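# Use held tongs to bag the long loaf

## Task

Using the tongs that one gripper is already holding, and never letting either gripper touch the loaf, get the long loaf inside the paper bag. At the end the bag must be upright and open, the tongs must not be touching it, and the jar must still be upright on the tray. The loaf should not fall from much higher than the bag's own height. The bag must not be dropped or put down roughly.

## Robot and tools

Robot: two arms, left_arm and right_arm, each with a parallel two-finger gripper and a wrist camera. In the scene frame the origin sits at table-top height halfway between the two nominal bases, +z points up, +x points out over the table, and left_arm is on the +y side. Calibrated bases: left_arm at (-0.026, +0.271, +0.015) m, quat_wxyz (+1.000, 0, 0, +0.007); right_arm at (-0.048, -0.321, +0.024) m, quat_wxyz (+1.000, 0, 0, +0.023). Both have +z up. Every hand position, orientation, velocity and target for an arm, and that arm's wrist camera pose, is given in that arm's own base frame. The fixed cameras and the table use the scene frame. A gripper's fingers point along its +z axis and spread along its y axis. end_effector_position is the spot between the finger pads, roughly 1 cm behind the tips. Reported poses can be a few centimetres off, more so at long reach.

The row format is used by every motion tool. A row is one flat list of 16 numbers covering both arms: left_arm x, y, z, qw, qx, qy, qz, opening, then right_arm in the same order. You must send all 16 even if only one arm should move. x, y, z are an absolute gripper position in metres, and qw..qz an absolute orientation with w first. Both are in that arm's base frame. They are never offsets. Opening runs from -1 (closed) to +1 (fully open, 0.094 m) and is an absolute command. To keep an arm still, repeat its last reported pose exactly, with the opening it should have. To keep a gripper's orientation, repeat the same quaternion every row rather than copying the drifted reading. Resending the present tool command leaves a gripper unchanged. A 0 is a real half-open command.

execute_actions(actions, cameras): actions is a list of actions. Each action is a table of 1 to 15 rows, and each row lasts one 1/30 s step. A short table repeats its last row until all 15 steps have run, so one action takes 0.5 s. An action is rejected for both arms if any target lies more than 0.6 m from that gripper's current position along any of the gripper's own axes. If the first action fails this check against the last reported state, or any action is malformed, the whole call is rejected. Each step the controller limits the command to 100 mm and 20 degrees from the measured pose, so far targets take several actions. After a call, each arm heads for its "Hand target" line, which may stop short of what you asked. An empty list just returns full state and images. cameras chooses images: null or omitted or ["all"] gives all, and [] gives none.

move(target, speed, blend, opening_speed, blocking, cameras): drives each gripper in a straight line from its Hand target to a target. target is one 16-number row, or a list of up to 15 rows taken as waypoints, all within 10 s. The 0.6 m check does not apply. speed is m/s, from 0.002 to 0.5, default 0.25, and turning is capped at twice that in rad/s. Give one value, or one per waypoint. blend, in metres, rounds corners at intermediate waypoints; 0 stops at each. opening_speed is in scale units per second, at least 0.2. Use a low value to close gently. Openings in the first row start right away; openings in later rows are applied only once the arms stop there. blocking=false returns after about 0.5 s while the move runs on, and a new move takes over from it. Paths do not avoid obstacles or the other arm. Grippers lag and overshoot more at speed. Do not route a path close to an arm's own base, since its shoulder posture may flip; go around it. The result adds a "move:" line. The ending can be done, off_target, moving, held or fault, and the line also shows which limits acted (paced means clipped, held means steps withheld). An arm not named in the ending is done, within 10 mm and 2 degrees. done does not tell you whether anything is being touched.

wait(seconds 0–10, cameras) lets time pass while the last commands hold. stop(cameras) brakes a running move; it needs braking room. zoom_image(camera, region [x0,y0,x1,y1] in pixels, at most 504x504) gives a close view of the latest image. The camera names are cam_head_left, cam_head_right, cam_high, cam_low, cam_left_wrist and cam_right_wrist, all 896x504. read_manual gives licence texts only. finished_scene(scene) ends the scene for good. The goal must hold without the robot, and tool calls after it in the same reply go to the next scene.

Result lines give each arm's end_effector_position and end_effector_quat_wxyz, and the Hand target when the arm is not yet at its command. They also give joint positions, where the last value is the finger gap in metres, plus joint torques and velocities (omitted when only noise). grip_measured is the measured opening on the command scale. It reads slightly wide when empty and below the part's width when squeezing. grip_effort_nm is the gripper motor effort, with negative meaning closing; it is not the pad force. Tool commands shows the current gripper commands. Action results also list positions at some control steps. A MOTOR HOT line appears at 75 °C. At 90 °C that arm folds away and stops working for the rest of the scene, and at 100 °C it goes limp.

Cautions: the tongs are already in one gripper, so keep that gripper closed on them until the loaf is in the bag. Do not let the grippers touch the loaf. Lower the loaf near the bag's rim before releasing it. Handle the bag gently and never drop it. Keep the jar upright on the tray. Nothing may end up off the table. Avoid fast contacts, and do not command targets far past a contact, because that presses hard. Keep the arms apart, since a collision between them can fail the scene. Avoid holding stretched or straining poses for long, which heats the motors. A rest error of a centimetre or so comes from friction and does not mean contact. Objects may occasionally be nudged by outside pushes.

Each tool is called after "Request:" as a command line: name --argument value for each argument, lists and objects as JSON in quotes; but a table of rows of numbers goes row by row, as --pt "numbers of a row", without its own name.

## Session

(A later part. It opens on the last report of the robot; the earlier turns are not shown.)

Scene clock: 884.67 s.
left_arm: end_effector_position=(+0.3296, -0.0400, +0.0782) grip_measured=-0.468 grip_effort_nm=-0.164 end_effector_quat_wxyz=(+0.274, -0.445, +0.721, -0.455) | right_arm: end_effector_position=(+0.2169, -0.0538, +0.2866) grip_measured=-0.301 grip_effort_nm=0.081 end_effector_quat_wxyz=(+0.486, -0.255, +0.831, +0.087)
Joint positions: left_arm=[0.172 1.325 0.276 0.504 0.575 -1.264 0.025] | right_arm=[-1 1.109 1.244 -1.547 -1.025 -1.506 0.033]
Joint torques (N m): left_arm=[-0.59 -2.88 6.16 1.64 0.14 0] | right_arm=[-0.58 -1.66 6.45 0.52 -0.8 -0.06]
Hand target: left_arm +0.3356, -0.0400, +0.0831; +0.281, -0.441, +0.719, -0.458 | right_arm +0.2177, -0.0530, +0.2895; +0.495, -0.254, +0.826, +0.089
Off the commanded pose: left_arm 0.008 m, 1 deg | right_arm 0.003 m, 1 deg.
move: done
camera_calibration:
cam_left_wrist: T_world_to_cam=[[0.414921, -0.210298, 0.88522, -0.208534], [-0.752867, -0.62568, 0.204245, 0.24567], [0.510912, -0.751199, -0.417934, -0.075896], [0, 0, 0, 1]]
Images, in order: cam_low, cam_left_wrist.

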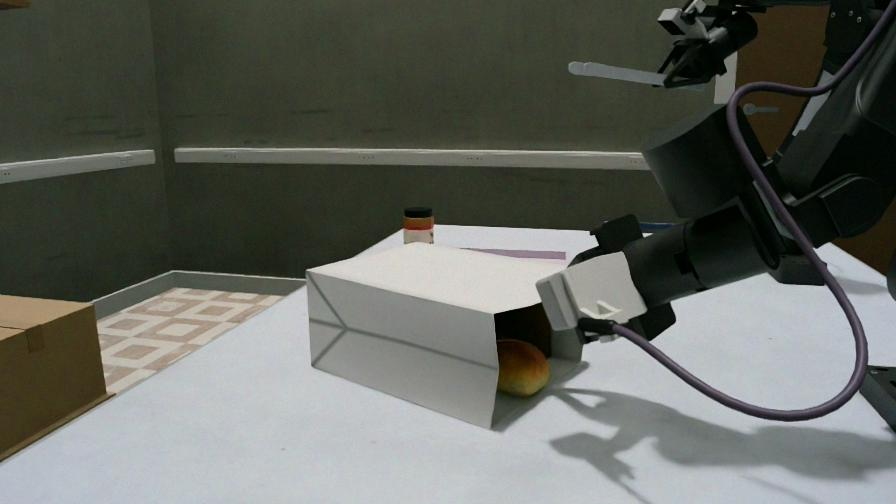

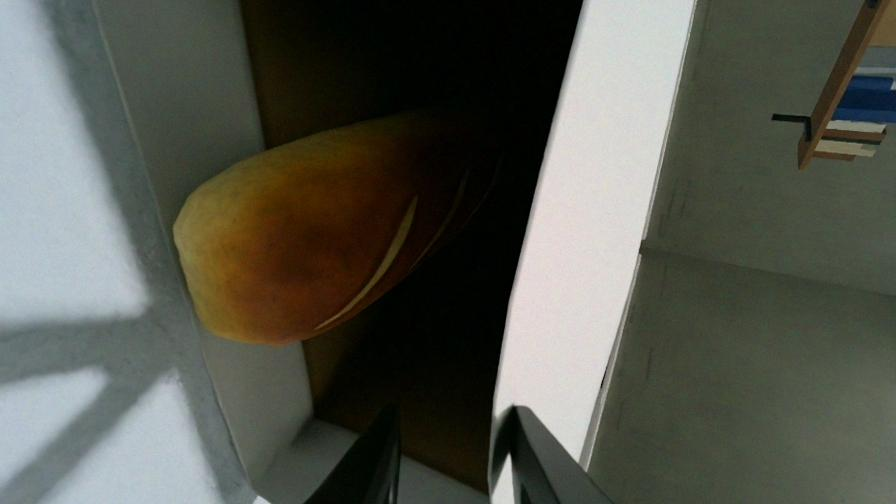

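Request:
move --pt "0.336 -0.04 0.088 0.2808 -0.4407 0.7191 -0.4581 -0.47 0.2177 -0.053 0.2895 0.495 -0.254 0.826 0.089 -0.3" --pt "0.348 -0.046 0.089 0.2808 -0.4407 0.7191 -0.4581 -0.47 0.2177 -0.053 0.2895 0.495 -0.254 0.826 0.089 -0.3" --speed 0.04 --cameras '["cam_low","cam_left_wrist"]'

Request:
zoom_image --camera "cam_left_wrist" --region '[300, 300, 700, 504]'

Scene clock: 893.93 s.
left_arm: end_effector_position=(+0.3394, -0.0460, +0.0822) grip_measured=-0.468 grip_effort_nm=-0.154 end_effector_quat_wxyz=(+0.273, -0.445, +0.721, -0.455) | right_arm: end_effector_position=(+0.2168, -0.0539, +0.2865) grip_measured=-0.301 grip_effort_nm=0.076 end_effector_quat_wxyz=(+0.486, -0.255, +0.831, +0.087)
Joint positions: left_arm=[0.134 1.349 0.313 0.501 0.542 -1.286 0.025] | right_arm=[-1 1.109 1.244 -1.547 -1.024 -1.507 0.033]
Joint torques (N m): left_arm=[-0.57 -3.23 6.84 1.67 0.11 0.02] | right_arm=[-0.58 -1.66 6.46 0.52 -0.8 -0.06]
Hand target: left_arm +0.3475, -0.0459, +0.0892; +0.281, -0.441, +0.719, -0.458 | right_arm +0.2177, -0.0530, +0.2895; +0.495, -0.254, +0.826, +0.089
Off the commanded pose: left_arm 0.011 m, 1 deg | right_arm 0.003 m, 1 deg.
move: off_target (left_arm)
camera_calibration:
cam_left_wrist: T_world_to_cam=[[0.416529, -0.210882, 0.884326, -0.21789], [-0.752704, -0.625507, 0.205371, 0.248355], [0.509843, -0.751179, -0.419274, -0.0832511], [0, 0, 0, 1]]
Images, in order: cam_low, cam_left_wrist.

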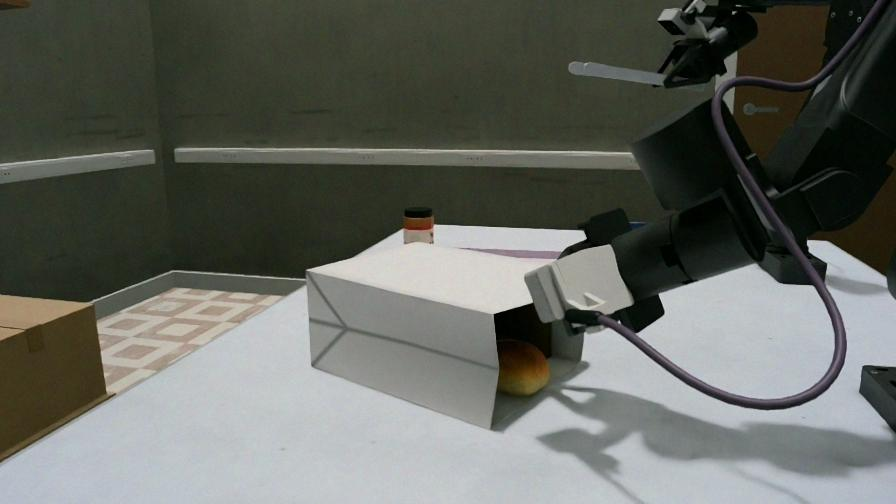

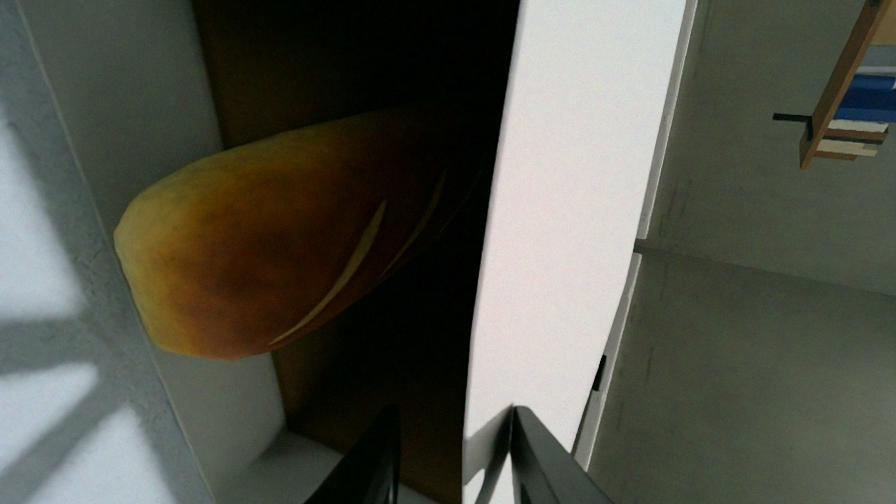

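Scaled by 1.260.

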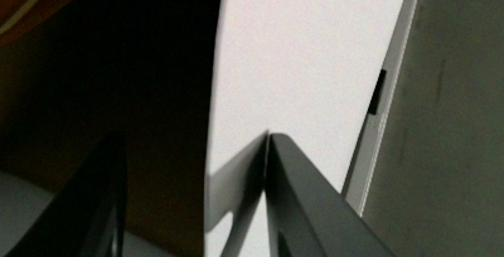

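Request:
move --target '[0.344,-0.045,0.089,0.2808,-0.4407,0.7191,-0.4581,-1,0.2177,-0.053,0.2895,0.495,-0.254,0.826,0.089,-0.3]' --opening_speed 0.3 --cameras '["cam_low","cam_left_wrist","cam_high"]'

Scene clock: 903.03 s.
left_arm: end_effector_position=(+0.3394, -0.0459, +0.0821) grip_measured=-0.986 grip_effort_nm=-0.794 end_effector_quat_wxyz=(+0.273, -0.446, +0.721, -0.455) | right_arm: end_effector_position=(+0.2168, -0.0539, +0.2865) grip_measured=-0.301 grip_effort_nm=0.085 end_effector_quat_wxyz=(+0.486, -0.255, +0.831, +0.087)
Joint positions: left_arm=[0.134 1.349 0.313 0.501 0.541 -1.287 0.001] | right_arm=[-1 1.109 1.244 -1.547 -1.024 -1.507 0.033]
Joint torques (N m): left_arm=[0.23 -4.6 5.93 1.55 0.21 0.03] | right_arm=[-0.58 -1.68 6.46 0.52 -0.8 -0.06]
Hand target: left_arm +0.3439, -0.0450, +0.0891; +0.281, -0.441, +0.719, -0.458 | right_arm +0.2177, -0.0530, +0.2895; +0.495, -0.254, +0.826, +0.089
Off the commanded pose: left_arm 0.008 m, 1 deg | right_arm 0.003 m, 1 deg.
move: done
camera_calibration:
cam_left_wrist: T_world_to_cam=[[0.417062, -0.210271, 0.88422, -0.217995], [-0.752009, -0.626206, 0.205788, 0.248171], [0.510433, -0.750768, -0.419292, -0.0833755], [0, 0, 0, 1]]
Images, in order: cam_high, cam_low, cam_left_wrist.

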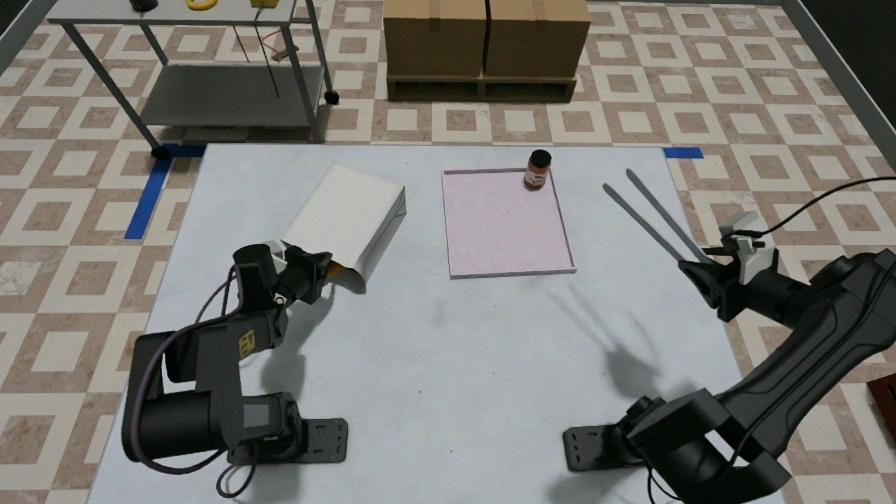

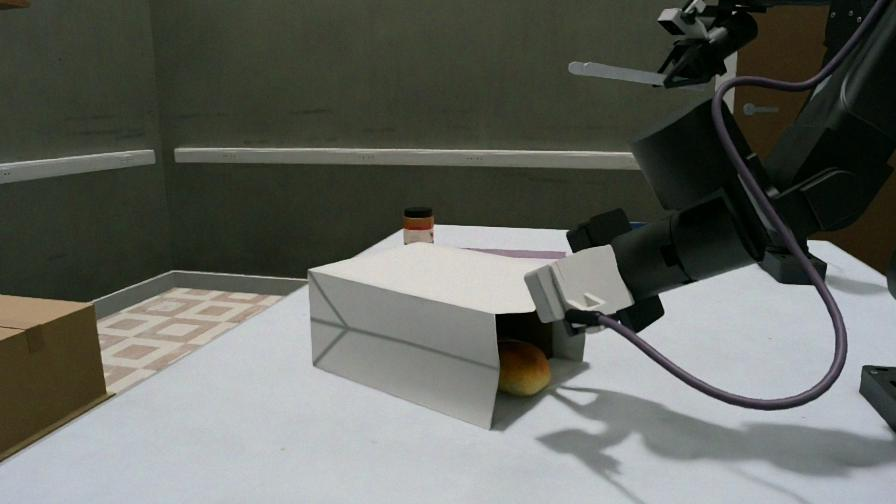

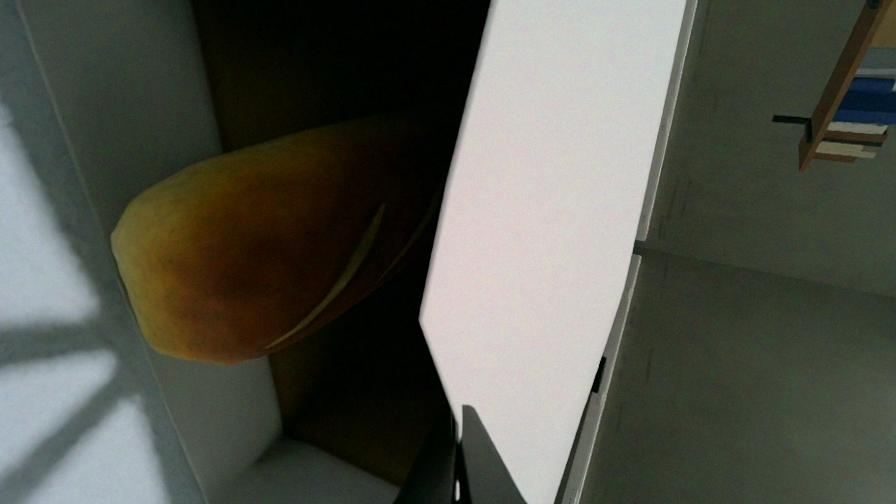

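Request:
move --target '[0.372,-0.062,0.145,0.2413,-0.4635,0.7563,-0.3937,-1,0.2177,-0.053,0.2895,0.495,-0.254,0.826,0.089,-0.3]' --speed 0.04 --cameras '["cam_low","cam_left_wrist","cam_high"]'

Scene clock: 923.77 s.
left_arm: end_effector_position=(+0.3665, -0.0610, +0.1315) grip_measured=-0.986 grip_effort_nm=-0.794 end_effector_quat_wxyz=(+0.229, -0.473, +0.756, -0.390) | right_arm: end_effector_position=(+0.2168, -0.0539, +0.2865) grip_measured=-0.301 grip_effort_nm=0.085 end_effector_quat_wxyz=(+0.486, -0.256, +0.831, +0.087)
Joint positions: left_arm=[0.019 1.303 0.692 -0.085 0.397 -1.287 0.001] | right_arm=[-1 1.109 1.244 -1.547 -1.024 -1.507 0.033]
Joint torques (N m): left_arm=[-0.38 -6.02 8.08 1.42 0.11 0.09] | right_arm=[-0.58 -1.66 6.45 0.52 -0.8 -0.06]
Hand target: left_arm +0.3717, -0.0620, +0.1451; +0.242, -0.463, +0.756, -0.394 | right_arm +0.2177, -0.0530, +0.2895; +0.495, -0.254, +0.826, +0.089
Off the commanded pose: left_arm 0.015 m, 2 deg | right_arm 0.003 m, 1 deg.
move: off_target (left_arm)
camera_calibration:
cam_left_wrist: T_world_to_cam=[[0.556677, -0.268147, 0.786262, -0.317951], [-0.709371, -0.645994, 0.281928, 0.222099], [0.432322, -0.714695, -0.549826, -0.0398422], [0, 0, 0, 1]]
Images, in order: cam_high, cam_low, cam_left_wrist.

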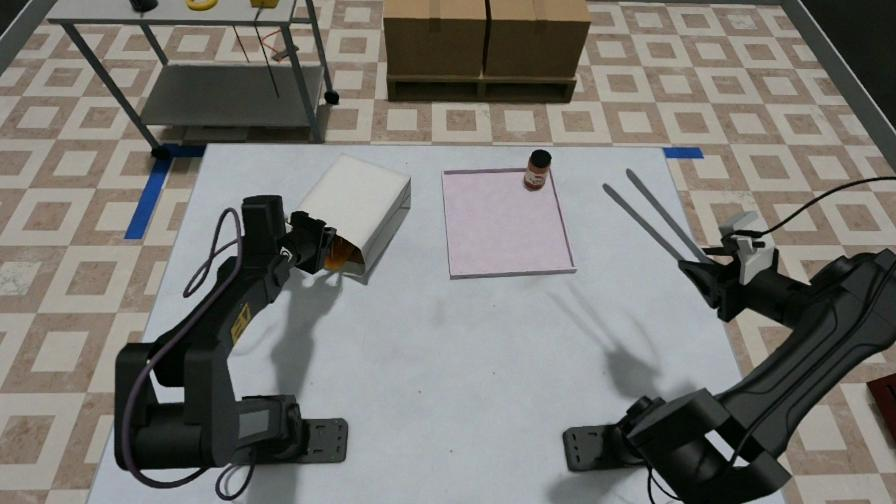

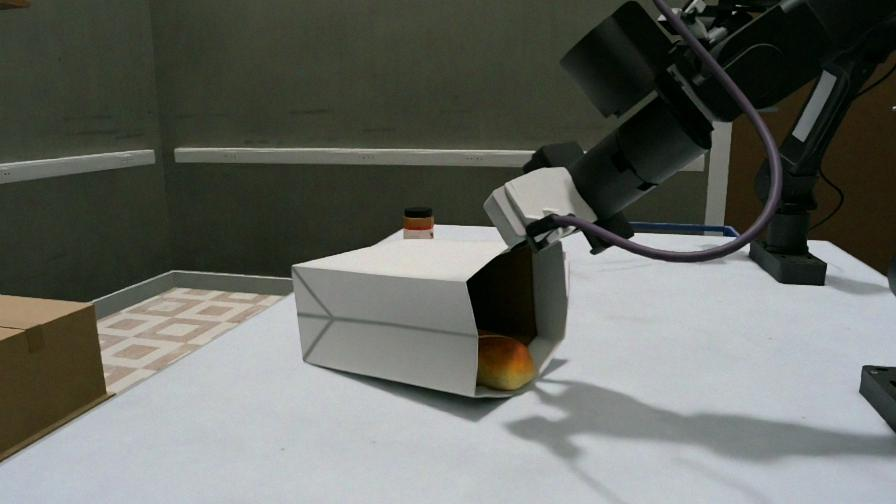

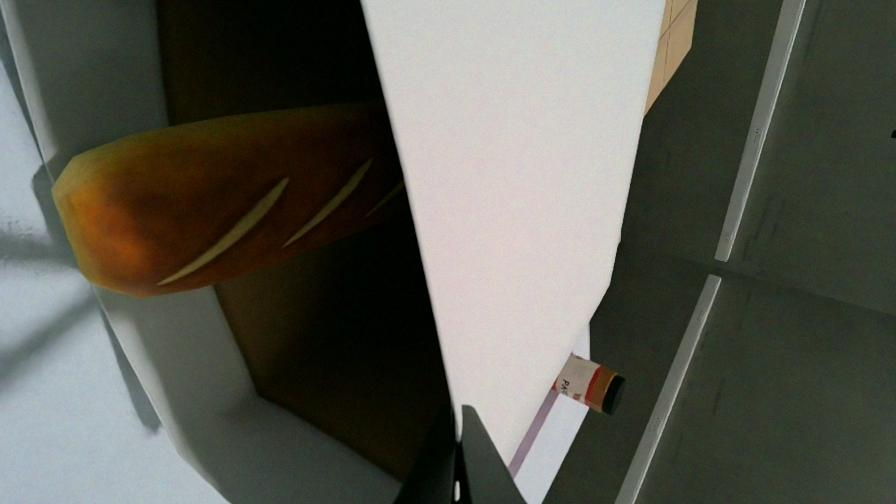

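Excellent—lifting. Continue.

Request:
move --pt "0.405 -0.08 0.19 0.2 -0.4828 0.7877 -0.3263 -1 0.2177 -0.053 0.2895 0.495 -0.254 0.826 0.089 -0.3" --speed 0.04 --cameras '["cam_low","cam_left_wrist","cam_high"]'

Scene clock: 930.47 s.
left_arm: end_effector_position=(+0.3992, -0.0784, +0.1839) grip_measured=-0.986 grip_effort_nm=-0.794 end_effector_quat_wxyz=(+0.197, -0.484, +0.788, -0.326) | right_arm: end_effector_position=(+0.2168, -0.0539, +0.2865) grip_measured=-0.301 grip_effort_nm=0.081 end_effector_quat_wxyz=(+0.486, -0.256, +0.831, +0.087)
Joint positions: left_arm=[-0.076 1.454 1.14 -0.516 0.278 -1.287 0.001] | right_arm=[-1 1.109 1.244 -1.547 -1.024 -1.507 0.033]
Joint torques (N m): left_arm=[-0.54 -5.63 8.88 1.25 0.09 -0.01] | right_arm=[-0.58 -1.66 6.46 0.51 -0.8 -0.06]
Hand target: left_arm +0.4048, -0.0801, +0.1899; +0.200, -0.483, +0.788, -0.327 | right_arm +0.2177, -0.0530, +0.2895; +0.495, -0.254, +0.826, +0.089
Off the commanded pose: left_arm 0.009 m, 0 deg | right_arm 0.003 m, 1 deg.
move: done
camera_calibration:
cam_left_wrist: T_world_to_cam=[[0.650819, -0.336626, 0.680527, -0.405507], [-0.675568, -0.665797, 0.316737, 0.197753], [0.346471, -0.665881, -0.660727, 0.0208422], [0, 0, 0, 1]]
Images, in order: cam_high, cam_low, cam_left_wrist.

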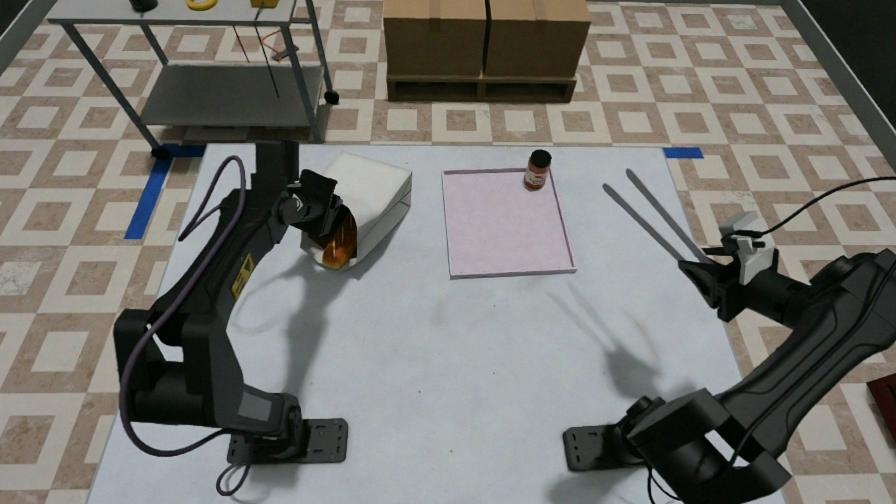

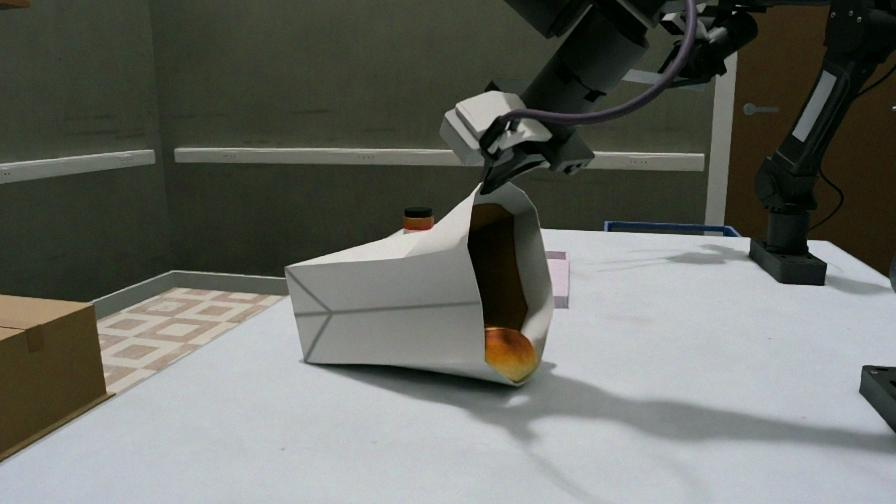

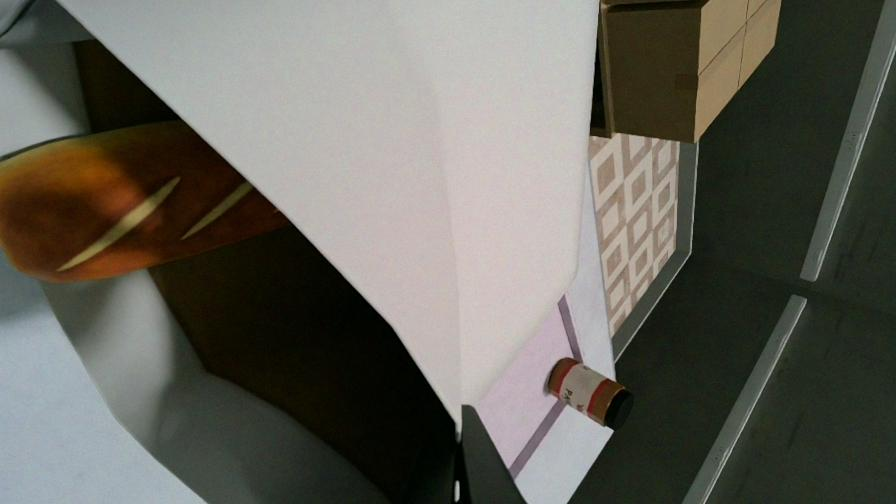

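Request:
move --pt "0.425 -0.088 0.25 0.1571 -0.4984 0.8131 -0.2564 -1 0.2177 -0.053 0.2895 0.495 -0.254 0.826 0.089 -0.3" --speed 0.04 --cameras '["cam_low","cam_left_wrist","cam_high"]'

Scene clock: 939.37 s.
left_arm: end_effector_position=(+0.4186, -0.0861, +0.2451) grip_measured=-0.986 grip_effort_nm=-0.794 end_effector_quat_wxyz=(+0.151, -0.501, +0.813, -0.255) | right_arm: end_effector_position=(+0.2168, -0.0539, +0.2865) grip_measured=-0.301 grip_effort_nm=0.071 end_effector_quat_wxyz=(+0.486, -0.256, +0.831, +0.087)
Joint positions: left_arm=[-0.122 1.69 1.732 -1.041 0.202 -1.287 0.001] | right_arm=[-1 1.109 1.244 -1.547 -1.024 -1.507 0.033]
Joint torques (N m): left_arm=[-0.44 -7.65 8.43 1.19 0.02 0.07] | right_arm=[-0.58 -1.68 6.45 0.52 -0.8 -0.06]
Hand target: left_arm +0.4248, -0.0880, +0.2500; +0.157, -0.498, +0.813, -0.257 | right_arm +0.2177, -0.0530, +0.2895; +0.495, -0.254, +0.826, +0.089
Off the commanded pose: left_arm 0.008 m, 1 deg | right_arm 0.003 m, 1 deg.
move: done
camera_calibration:
cam_left_wrist: T_world_to_cam=[[0.75056, -0.382672, 0.538722, -0.473368], [-0.618855, -0.692898, 0.370015, 0.14729], [0.231685, -0.611109, -0.75688, 0.125766], [0, 0, 0, 1]]
Images, in order: cam_high, cam_low, cam_left_wrist.

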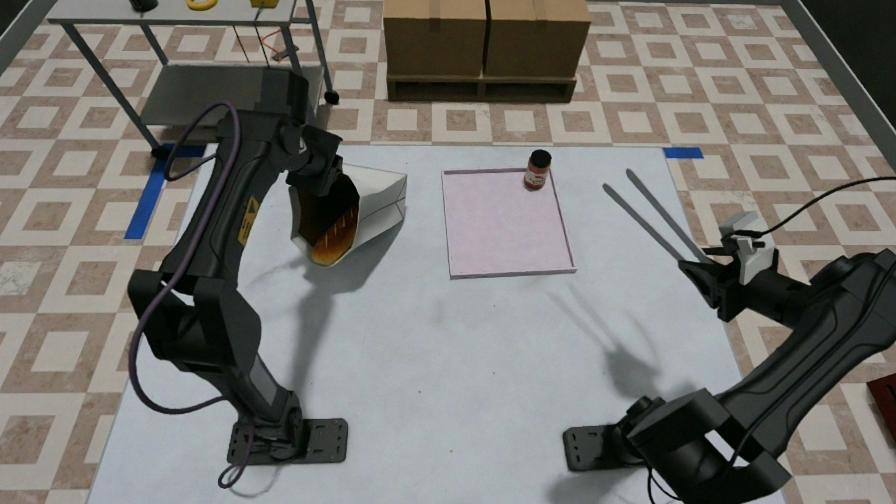

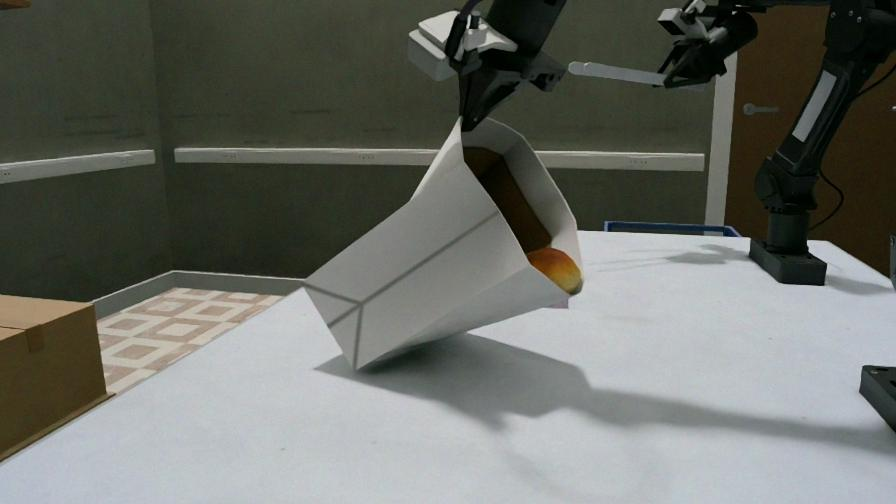

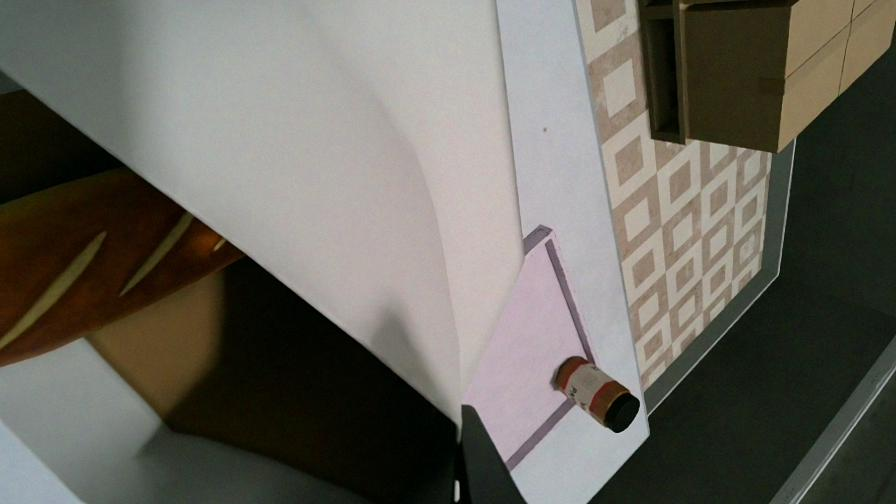

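Request:
move --pt "0.475 -0.112 0.268 0.1571 -0.4984 0.8131 -0.2564 -1 0.2177 -0.053 0.2895 0.495 -0.254 0.826 0.089 -0.3" --speed 0.04 --cameras '["cam_low","cam_left_wrist","cam_high"]'

Scene clock: 954.53 s.
left_arm: end_effector_position=(+0.4691, -0.1097, +0.2675) grip_measured=-0.986 grip_effort_nm=-0.794 end_effector_quat_wxyz=(+0.155, -0.498, +0.814, -0.257) | right_arm: end_effector_position=(+0.2168, -0.0539, +0.2865) grip_measured=-0.301 grip_effort_nm=0.071 end_effector_quat_wxyz=(+0.486, -0.256, +0.831, +0.087)
Joint positions: left_arm=[-0.167 1.948 2.151 -1.188 0.177 -1.318 0.001] | right_arm=[-1 1.109 1.244 -1.547 -1.024 -1.507 0.033]
Joint torques (N m): left_arm=[-0.55 -9.59 7.9 1.19 0.04 -0.08] | right_arm=[-0.58 -1.68 6.46 0.52 -0.8 -0.06]
Hand target: left_arm +0.4748, -0.1119, +0.2678; +0.157, -0.498, +0.813, -0.257 | right_arm +0.2177, -0.0530, +0.2895; +0.495, -0.254, +0.826, +0.089
Off the commanded pose: left_arm 0.006 m, 0 deg | right_arm 0.003 m, 1 deg.
move: done
camera_calibration:
cam_left_wrist: T_world_to_cam=[[0.74376, -0.388078, 0.544258, -0.531239], [-0.625883, -0.690208, 0.363158, 0.159241], [0.234718, -0.610744, -0.75624, 0.115107], [0, 0, 0, 1]]
Images, in order: cam_high, cam_low, cam_left_wrist.

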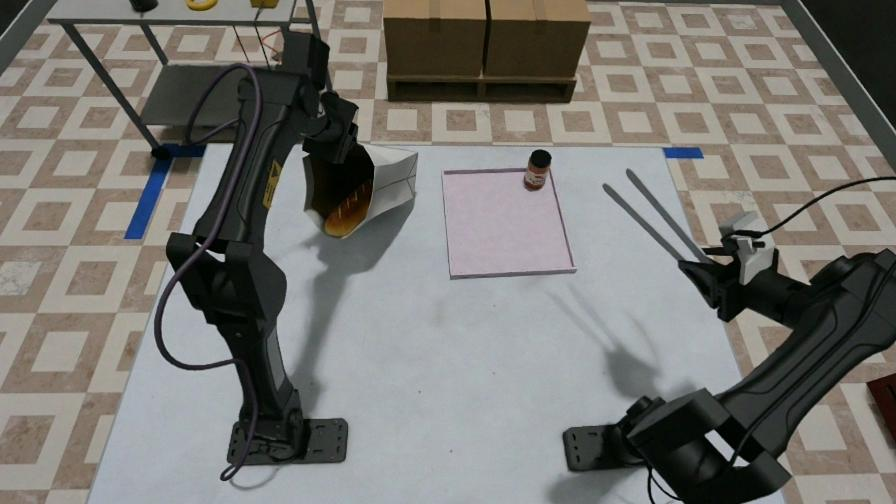

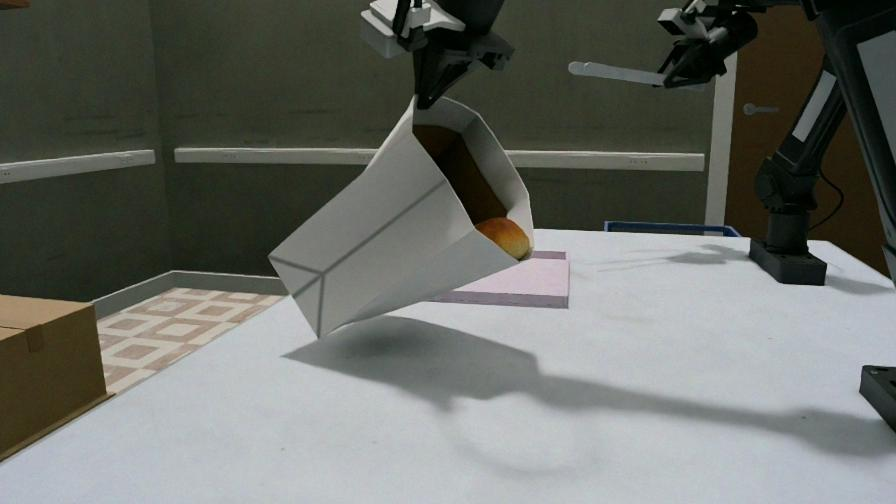

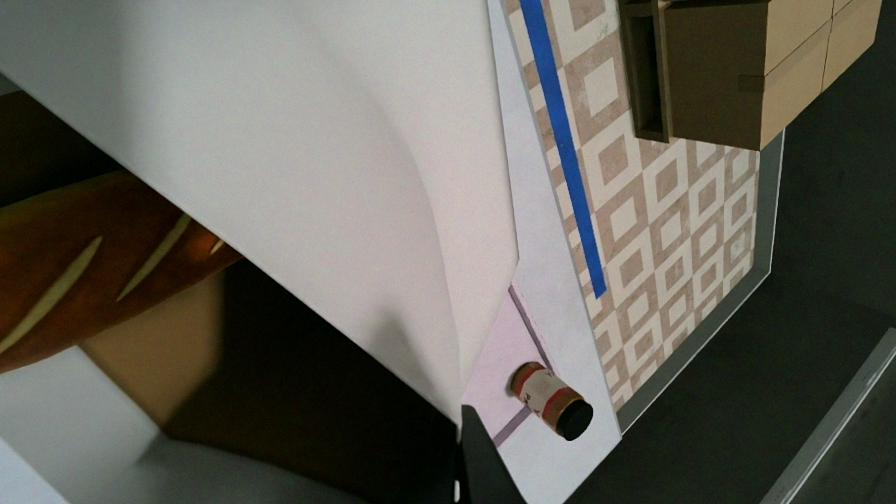

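Request:
move --pt "0.39 -0.072 0.265 0.1571 -0.4984 0.8131 -0.2564 -1 0.2177 -0.053 0.2895 0.495 -0.254 0.826 0.089 -0.3" --pt "0.41 -0.08 0.268 0.0228 -0.5221 0.8518 -0.0372 -1 0.2177 -0.053 0.2895 0.495 -0.254 0.826 0.089 -0.3" --speed 0.05 --blend 0.01 --cameras '["cam_low","cam_left_wrist","cam_high"]'

Scene clock: 978.80 s.
left_arm: end_effector_position=(+0.4057, -0.0793, +0.2690) grip_measured=-0.986 grip_effort_nm=-0.789 end_effector_quat_wxyz=(+0.114, -0.514, +0.840, -0.129) | right_arm: end_effector_position=(+0.2168, -0.0539, +0.2865) grip_measured=-0.301 grip_effort_nm=0.081 end_effector_quat_wxyz=(+0.486, -0.256, +0.831, +0.087)
Joint positions: left_arm=[-0.178 1.957 2.303 -1.572 0.04 -1.284 0.001] | right_arm=[-1 1.109 1.244 -1.547 -1.024 -1.507 0.033]
Joint torques (N m): left_arm=[-0.58 -8.69 7.15 0.81 -0.14 -0.03] | right_arm=[-0.58 -1.66 6.46 0.51 -0.8 -0.06]
Hand target: left_arm +0.4097, -0.0799, +0.2674; +0.116, -0.517, +0.839, -0.124 | right_arm +0.2177, -0.0530, +0.2895; +0.495, -0.254, +0.826, +0.089
Off the commanded pose: left_arm 0.005 m, 15 deg | right_arm 0.003 m, 1 deg.
joint sent to its limit (left arm) — joint 4 (wrist pitch), lower limit. The joint targets are off in orientation, not in position.
move: off_target (left_arm)
camera_calibration:
cam_left_wrist: T_world_to_cam=[[0.841414, -0.447679, 0.302665, -0.452422], [-0.53555, -0.765617, 0.356394, 0.0992303], [0.0721757, -0.461967, -0.883955, 0.261807], [0, 0, 0, 1]]
Images, in order: cam_high, cam_low, cam_left_wrist.

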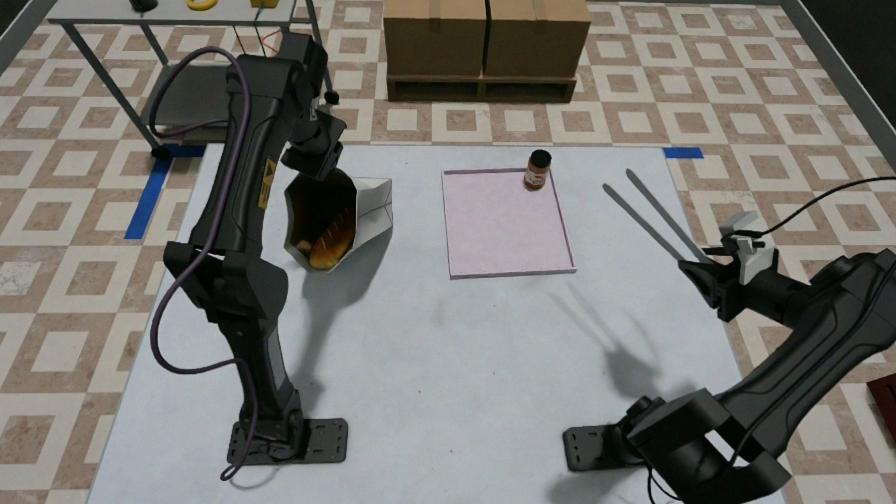

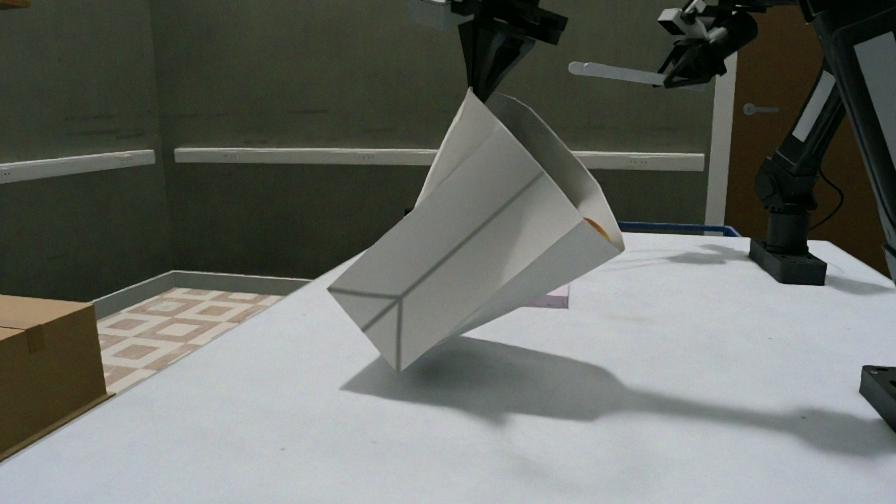

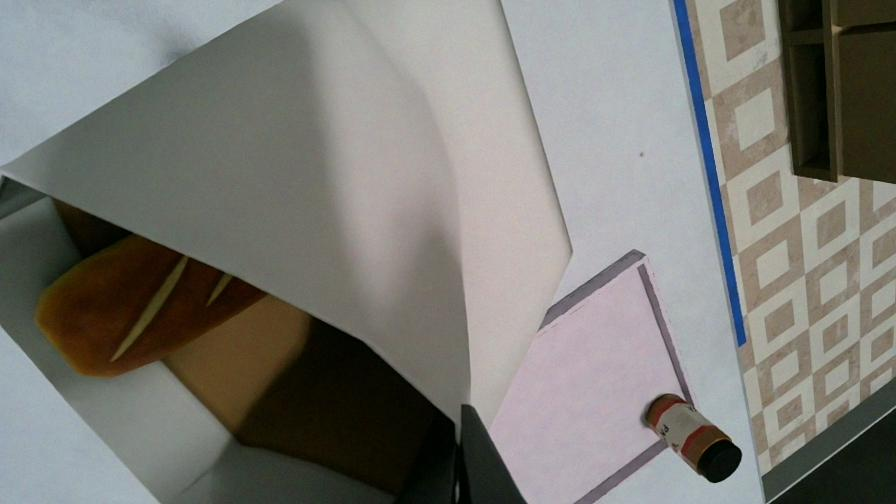

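Request:
move --pt "0.432 -0.093 0.235 0.0682 -0.5181 0.8453 -0.1113 -1 0.2177 -0.053 0.2895 0.495 -0.254 0.826 0.089 -0.3" --speed 0.04 --cameras '["cam_low","cam_left_wrist","cam_high"]'

Request:
zoom_image --camera "cam_low" --region '[250, 50, 700, 450]'

Scene clock: 995.90 s.
left_arm: end_effector_position=(+0.4278, -0.0904, +0.2410) grip_measured=-0.986 grip_effort_nm=-0.794 end_effector_quat_wxyz=(+0.085, -0.515, +0.844, -0.125) | right_arm: end_effector_position=(+0.2168, -0.0539, +0.2865) grip_measured=-0.301 grip_effort_nm=0.085 end_effector_quat_wxyz=(+0.486, -0.256, +0.831, +0.087)
Joint positions: left_arm=[-0.181 2.079 2.376 -1.573 0.073 -1.287 0.001] | right_arm=[-1 1.109 1.244 -1.547 -1.024 -1.507 0.033]
Joint torques (N m): left_arm=[-0.36 -9.54 6.82 0.73 0.05 -0.03] | right_arm=[-0.58 -1.68 6.46 0.52 -0.8 -0.06]
Hand target: left_arm +0.4316, -0.0930, +0.2346; +0.078, -0.517, +0.844, -0.121 | right_arm +0.2177, -0.0530, +0.2895; +0.495, -0.254, +0.826, +0.089
Off the commanded pose: left_arm 0.008 m, 2 deg | right_arm 0.003 m, 1 deg.
joint sent to its limit (left arm) — joint 4 (wrist pitch), lower limit. The joint targets still meet the commanded pose.
move: done
camera_calibration:
cam_left_wrist: T_world_to_cam=[[0.852826, -0.449467, 0.265833, -0.463669], [-0.521859, -0.751855, 0.402961, 0.096753], [0.0187504, -0.482383, -0.87576, 0.249299], [0, 0, 0, 1]]
Images, in order: cam_high, cam_low, cam_left_wrist.

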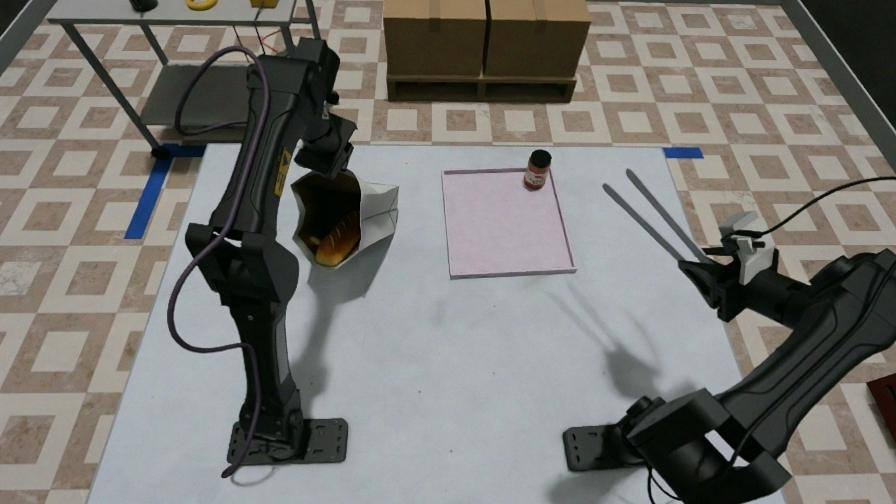

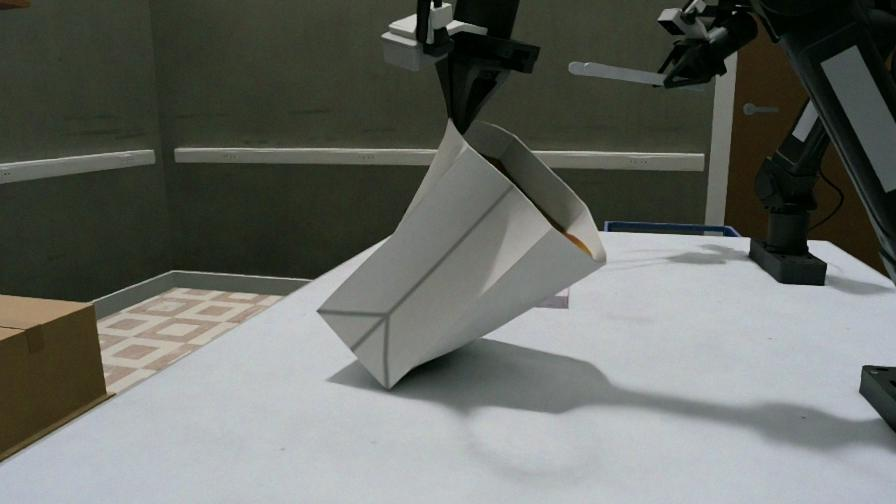

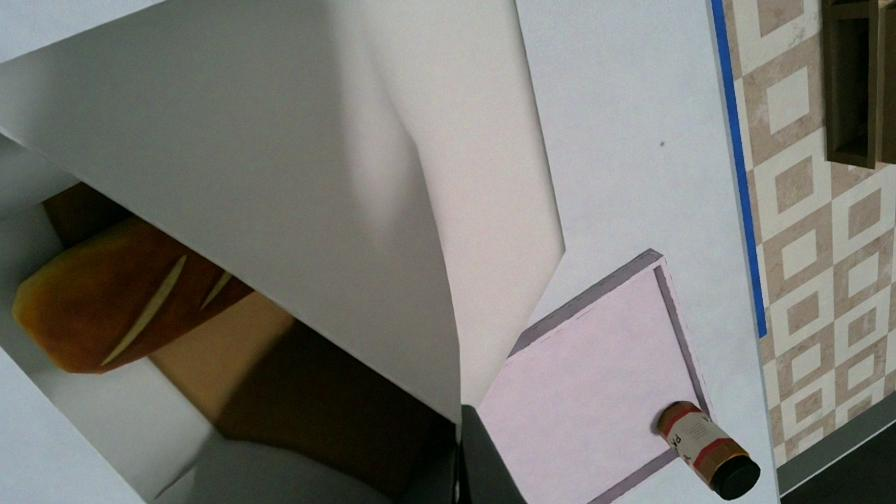

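Scaled by 1.120.

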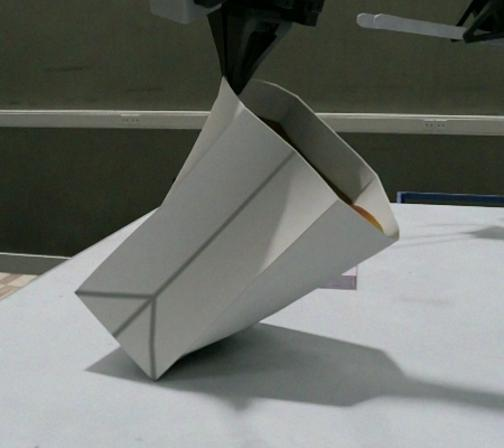

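Request:
move --pt "0.475 -0.115 0.222 0.0682 -0.5181 0.8453 -0.1113 -1 0.2177 -0.053 0.2895 0.495 -0.254 0.826 0.089 -0.3" --speed 0.04 --cameras '["cam_low","cam_left_wrist","cam_high"]'

Request:
zoom_image --camera "cam_low" --region '[250, 50, 700, 450]'

Scene clock: 1002.53 s.
left_arm: end_effector_position=(+0.4705, -0.1131, +0.2322) grip_measured=-0.986 grip_effort_nm=-0.794 end_effector_quat_wxyz=(+0.103, -0.513, +0.839, -0.150) | right_arm: end_effector_position=(+0.2168, -0.0539, +0.2864) grip_measured=-0.301 grip_effort_nm=0.085 end_effector_quat_wxyz=(+0.486, -0.256, +0.831, +0.087)
Joint positions: left_arm=[-0.211 2.265 2.627 -1.574 0.074 -1.322 0.001] | right_arm=[-1 1.109 1.244 -1.547 -1.024 -1.507 0.033]
Joint torques (N m): left_arm=[-0.68 -10.71 6.46 0.85 -0.09 -0.06] | right_arm=[-0.58 -1.66 6.46 0.52 -0.8 -0.06]
Hand target: left_arm +0.4744, -0.1150, +0.2215; +0.098, -0.516, +0.839, -0.141 | right_arm +0.2176, -0.0530, +0.2894; +0.495, -0.254, +0.826, +0.089
Off the commanded pose: left_arm 0.011 m, 6 deg | right_arm 0.003 m, 1 deg.
joint sent to its limit (left arm) — joint 4 (wrist pitch), lower limit. The joint targets are off in orientation, not in position.
move: off_target (left_arm)
camera_calibration:
cam_left_wrist: T_world_to_cam=[[0.836443, -0.440762, 0.325719, -0.513212], [-0.543491, -0.743627, 0.389405, 0.119748], [0.0705788, -0.502741, -0.861551, 0.199824], [0, 0, 0, 1]]
Images, in order: cam_high, cam_low, cam_left_wrist.

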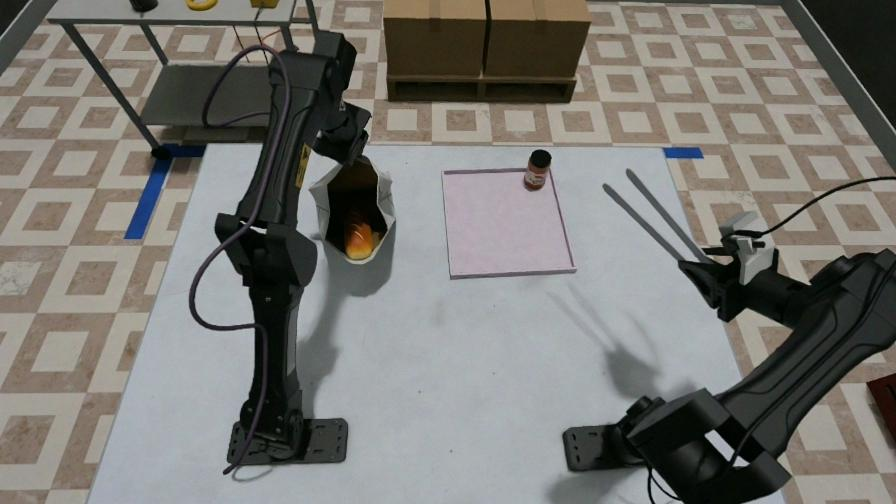

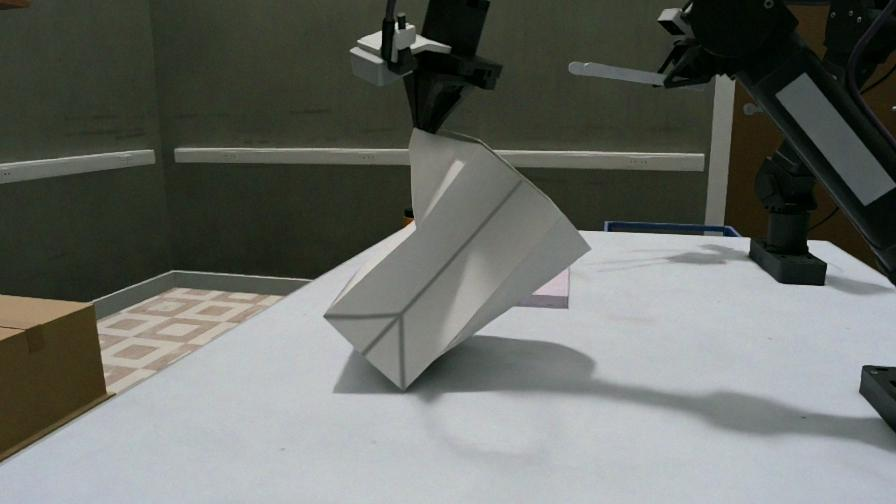

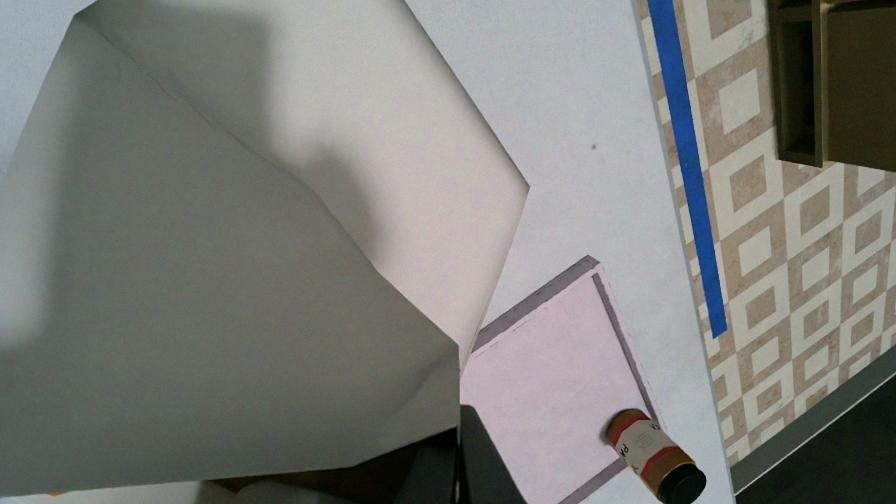

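Scaled by 1.120.

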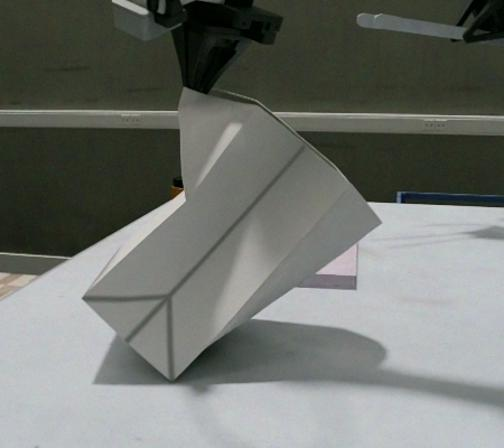

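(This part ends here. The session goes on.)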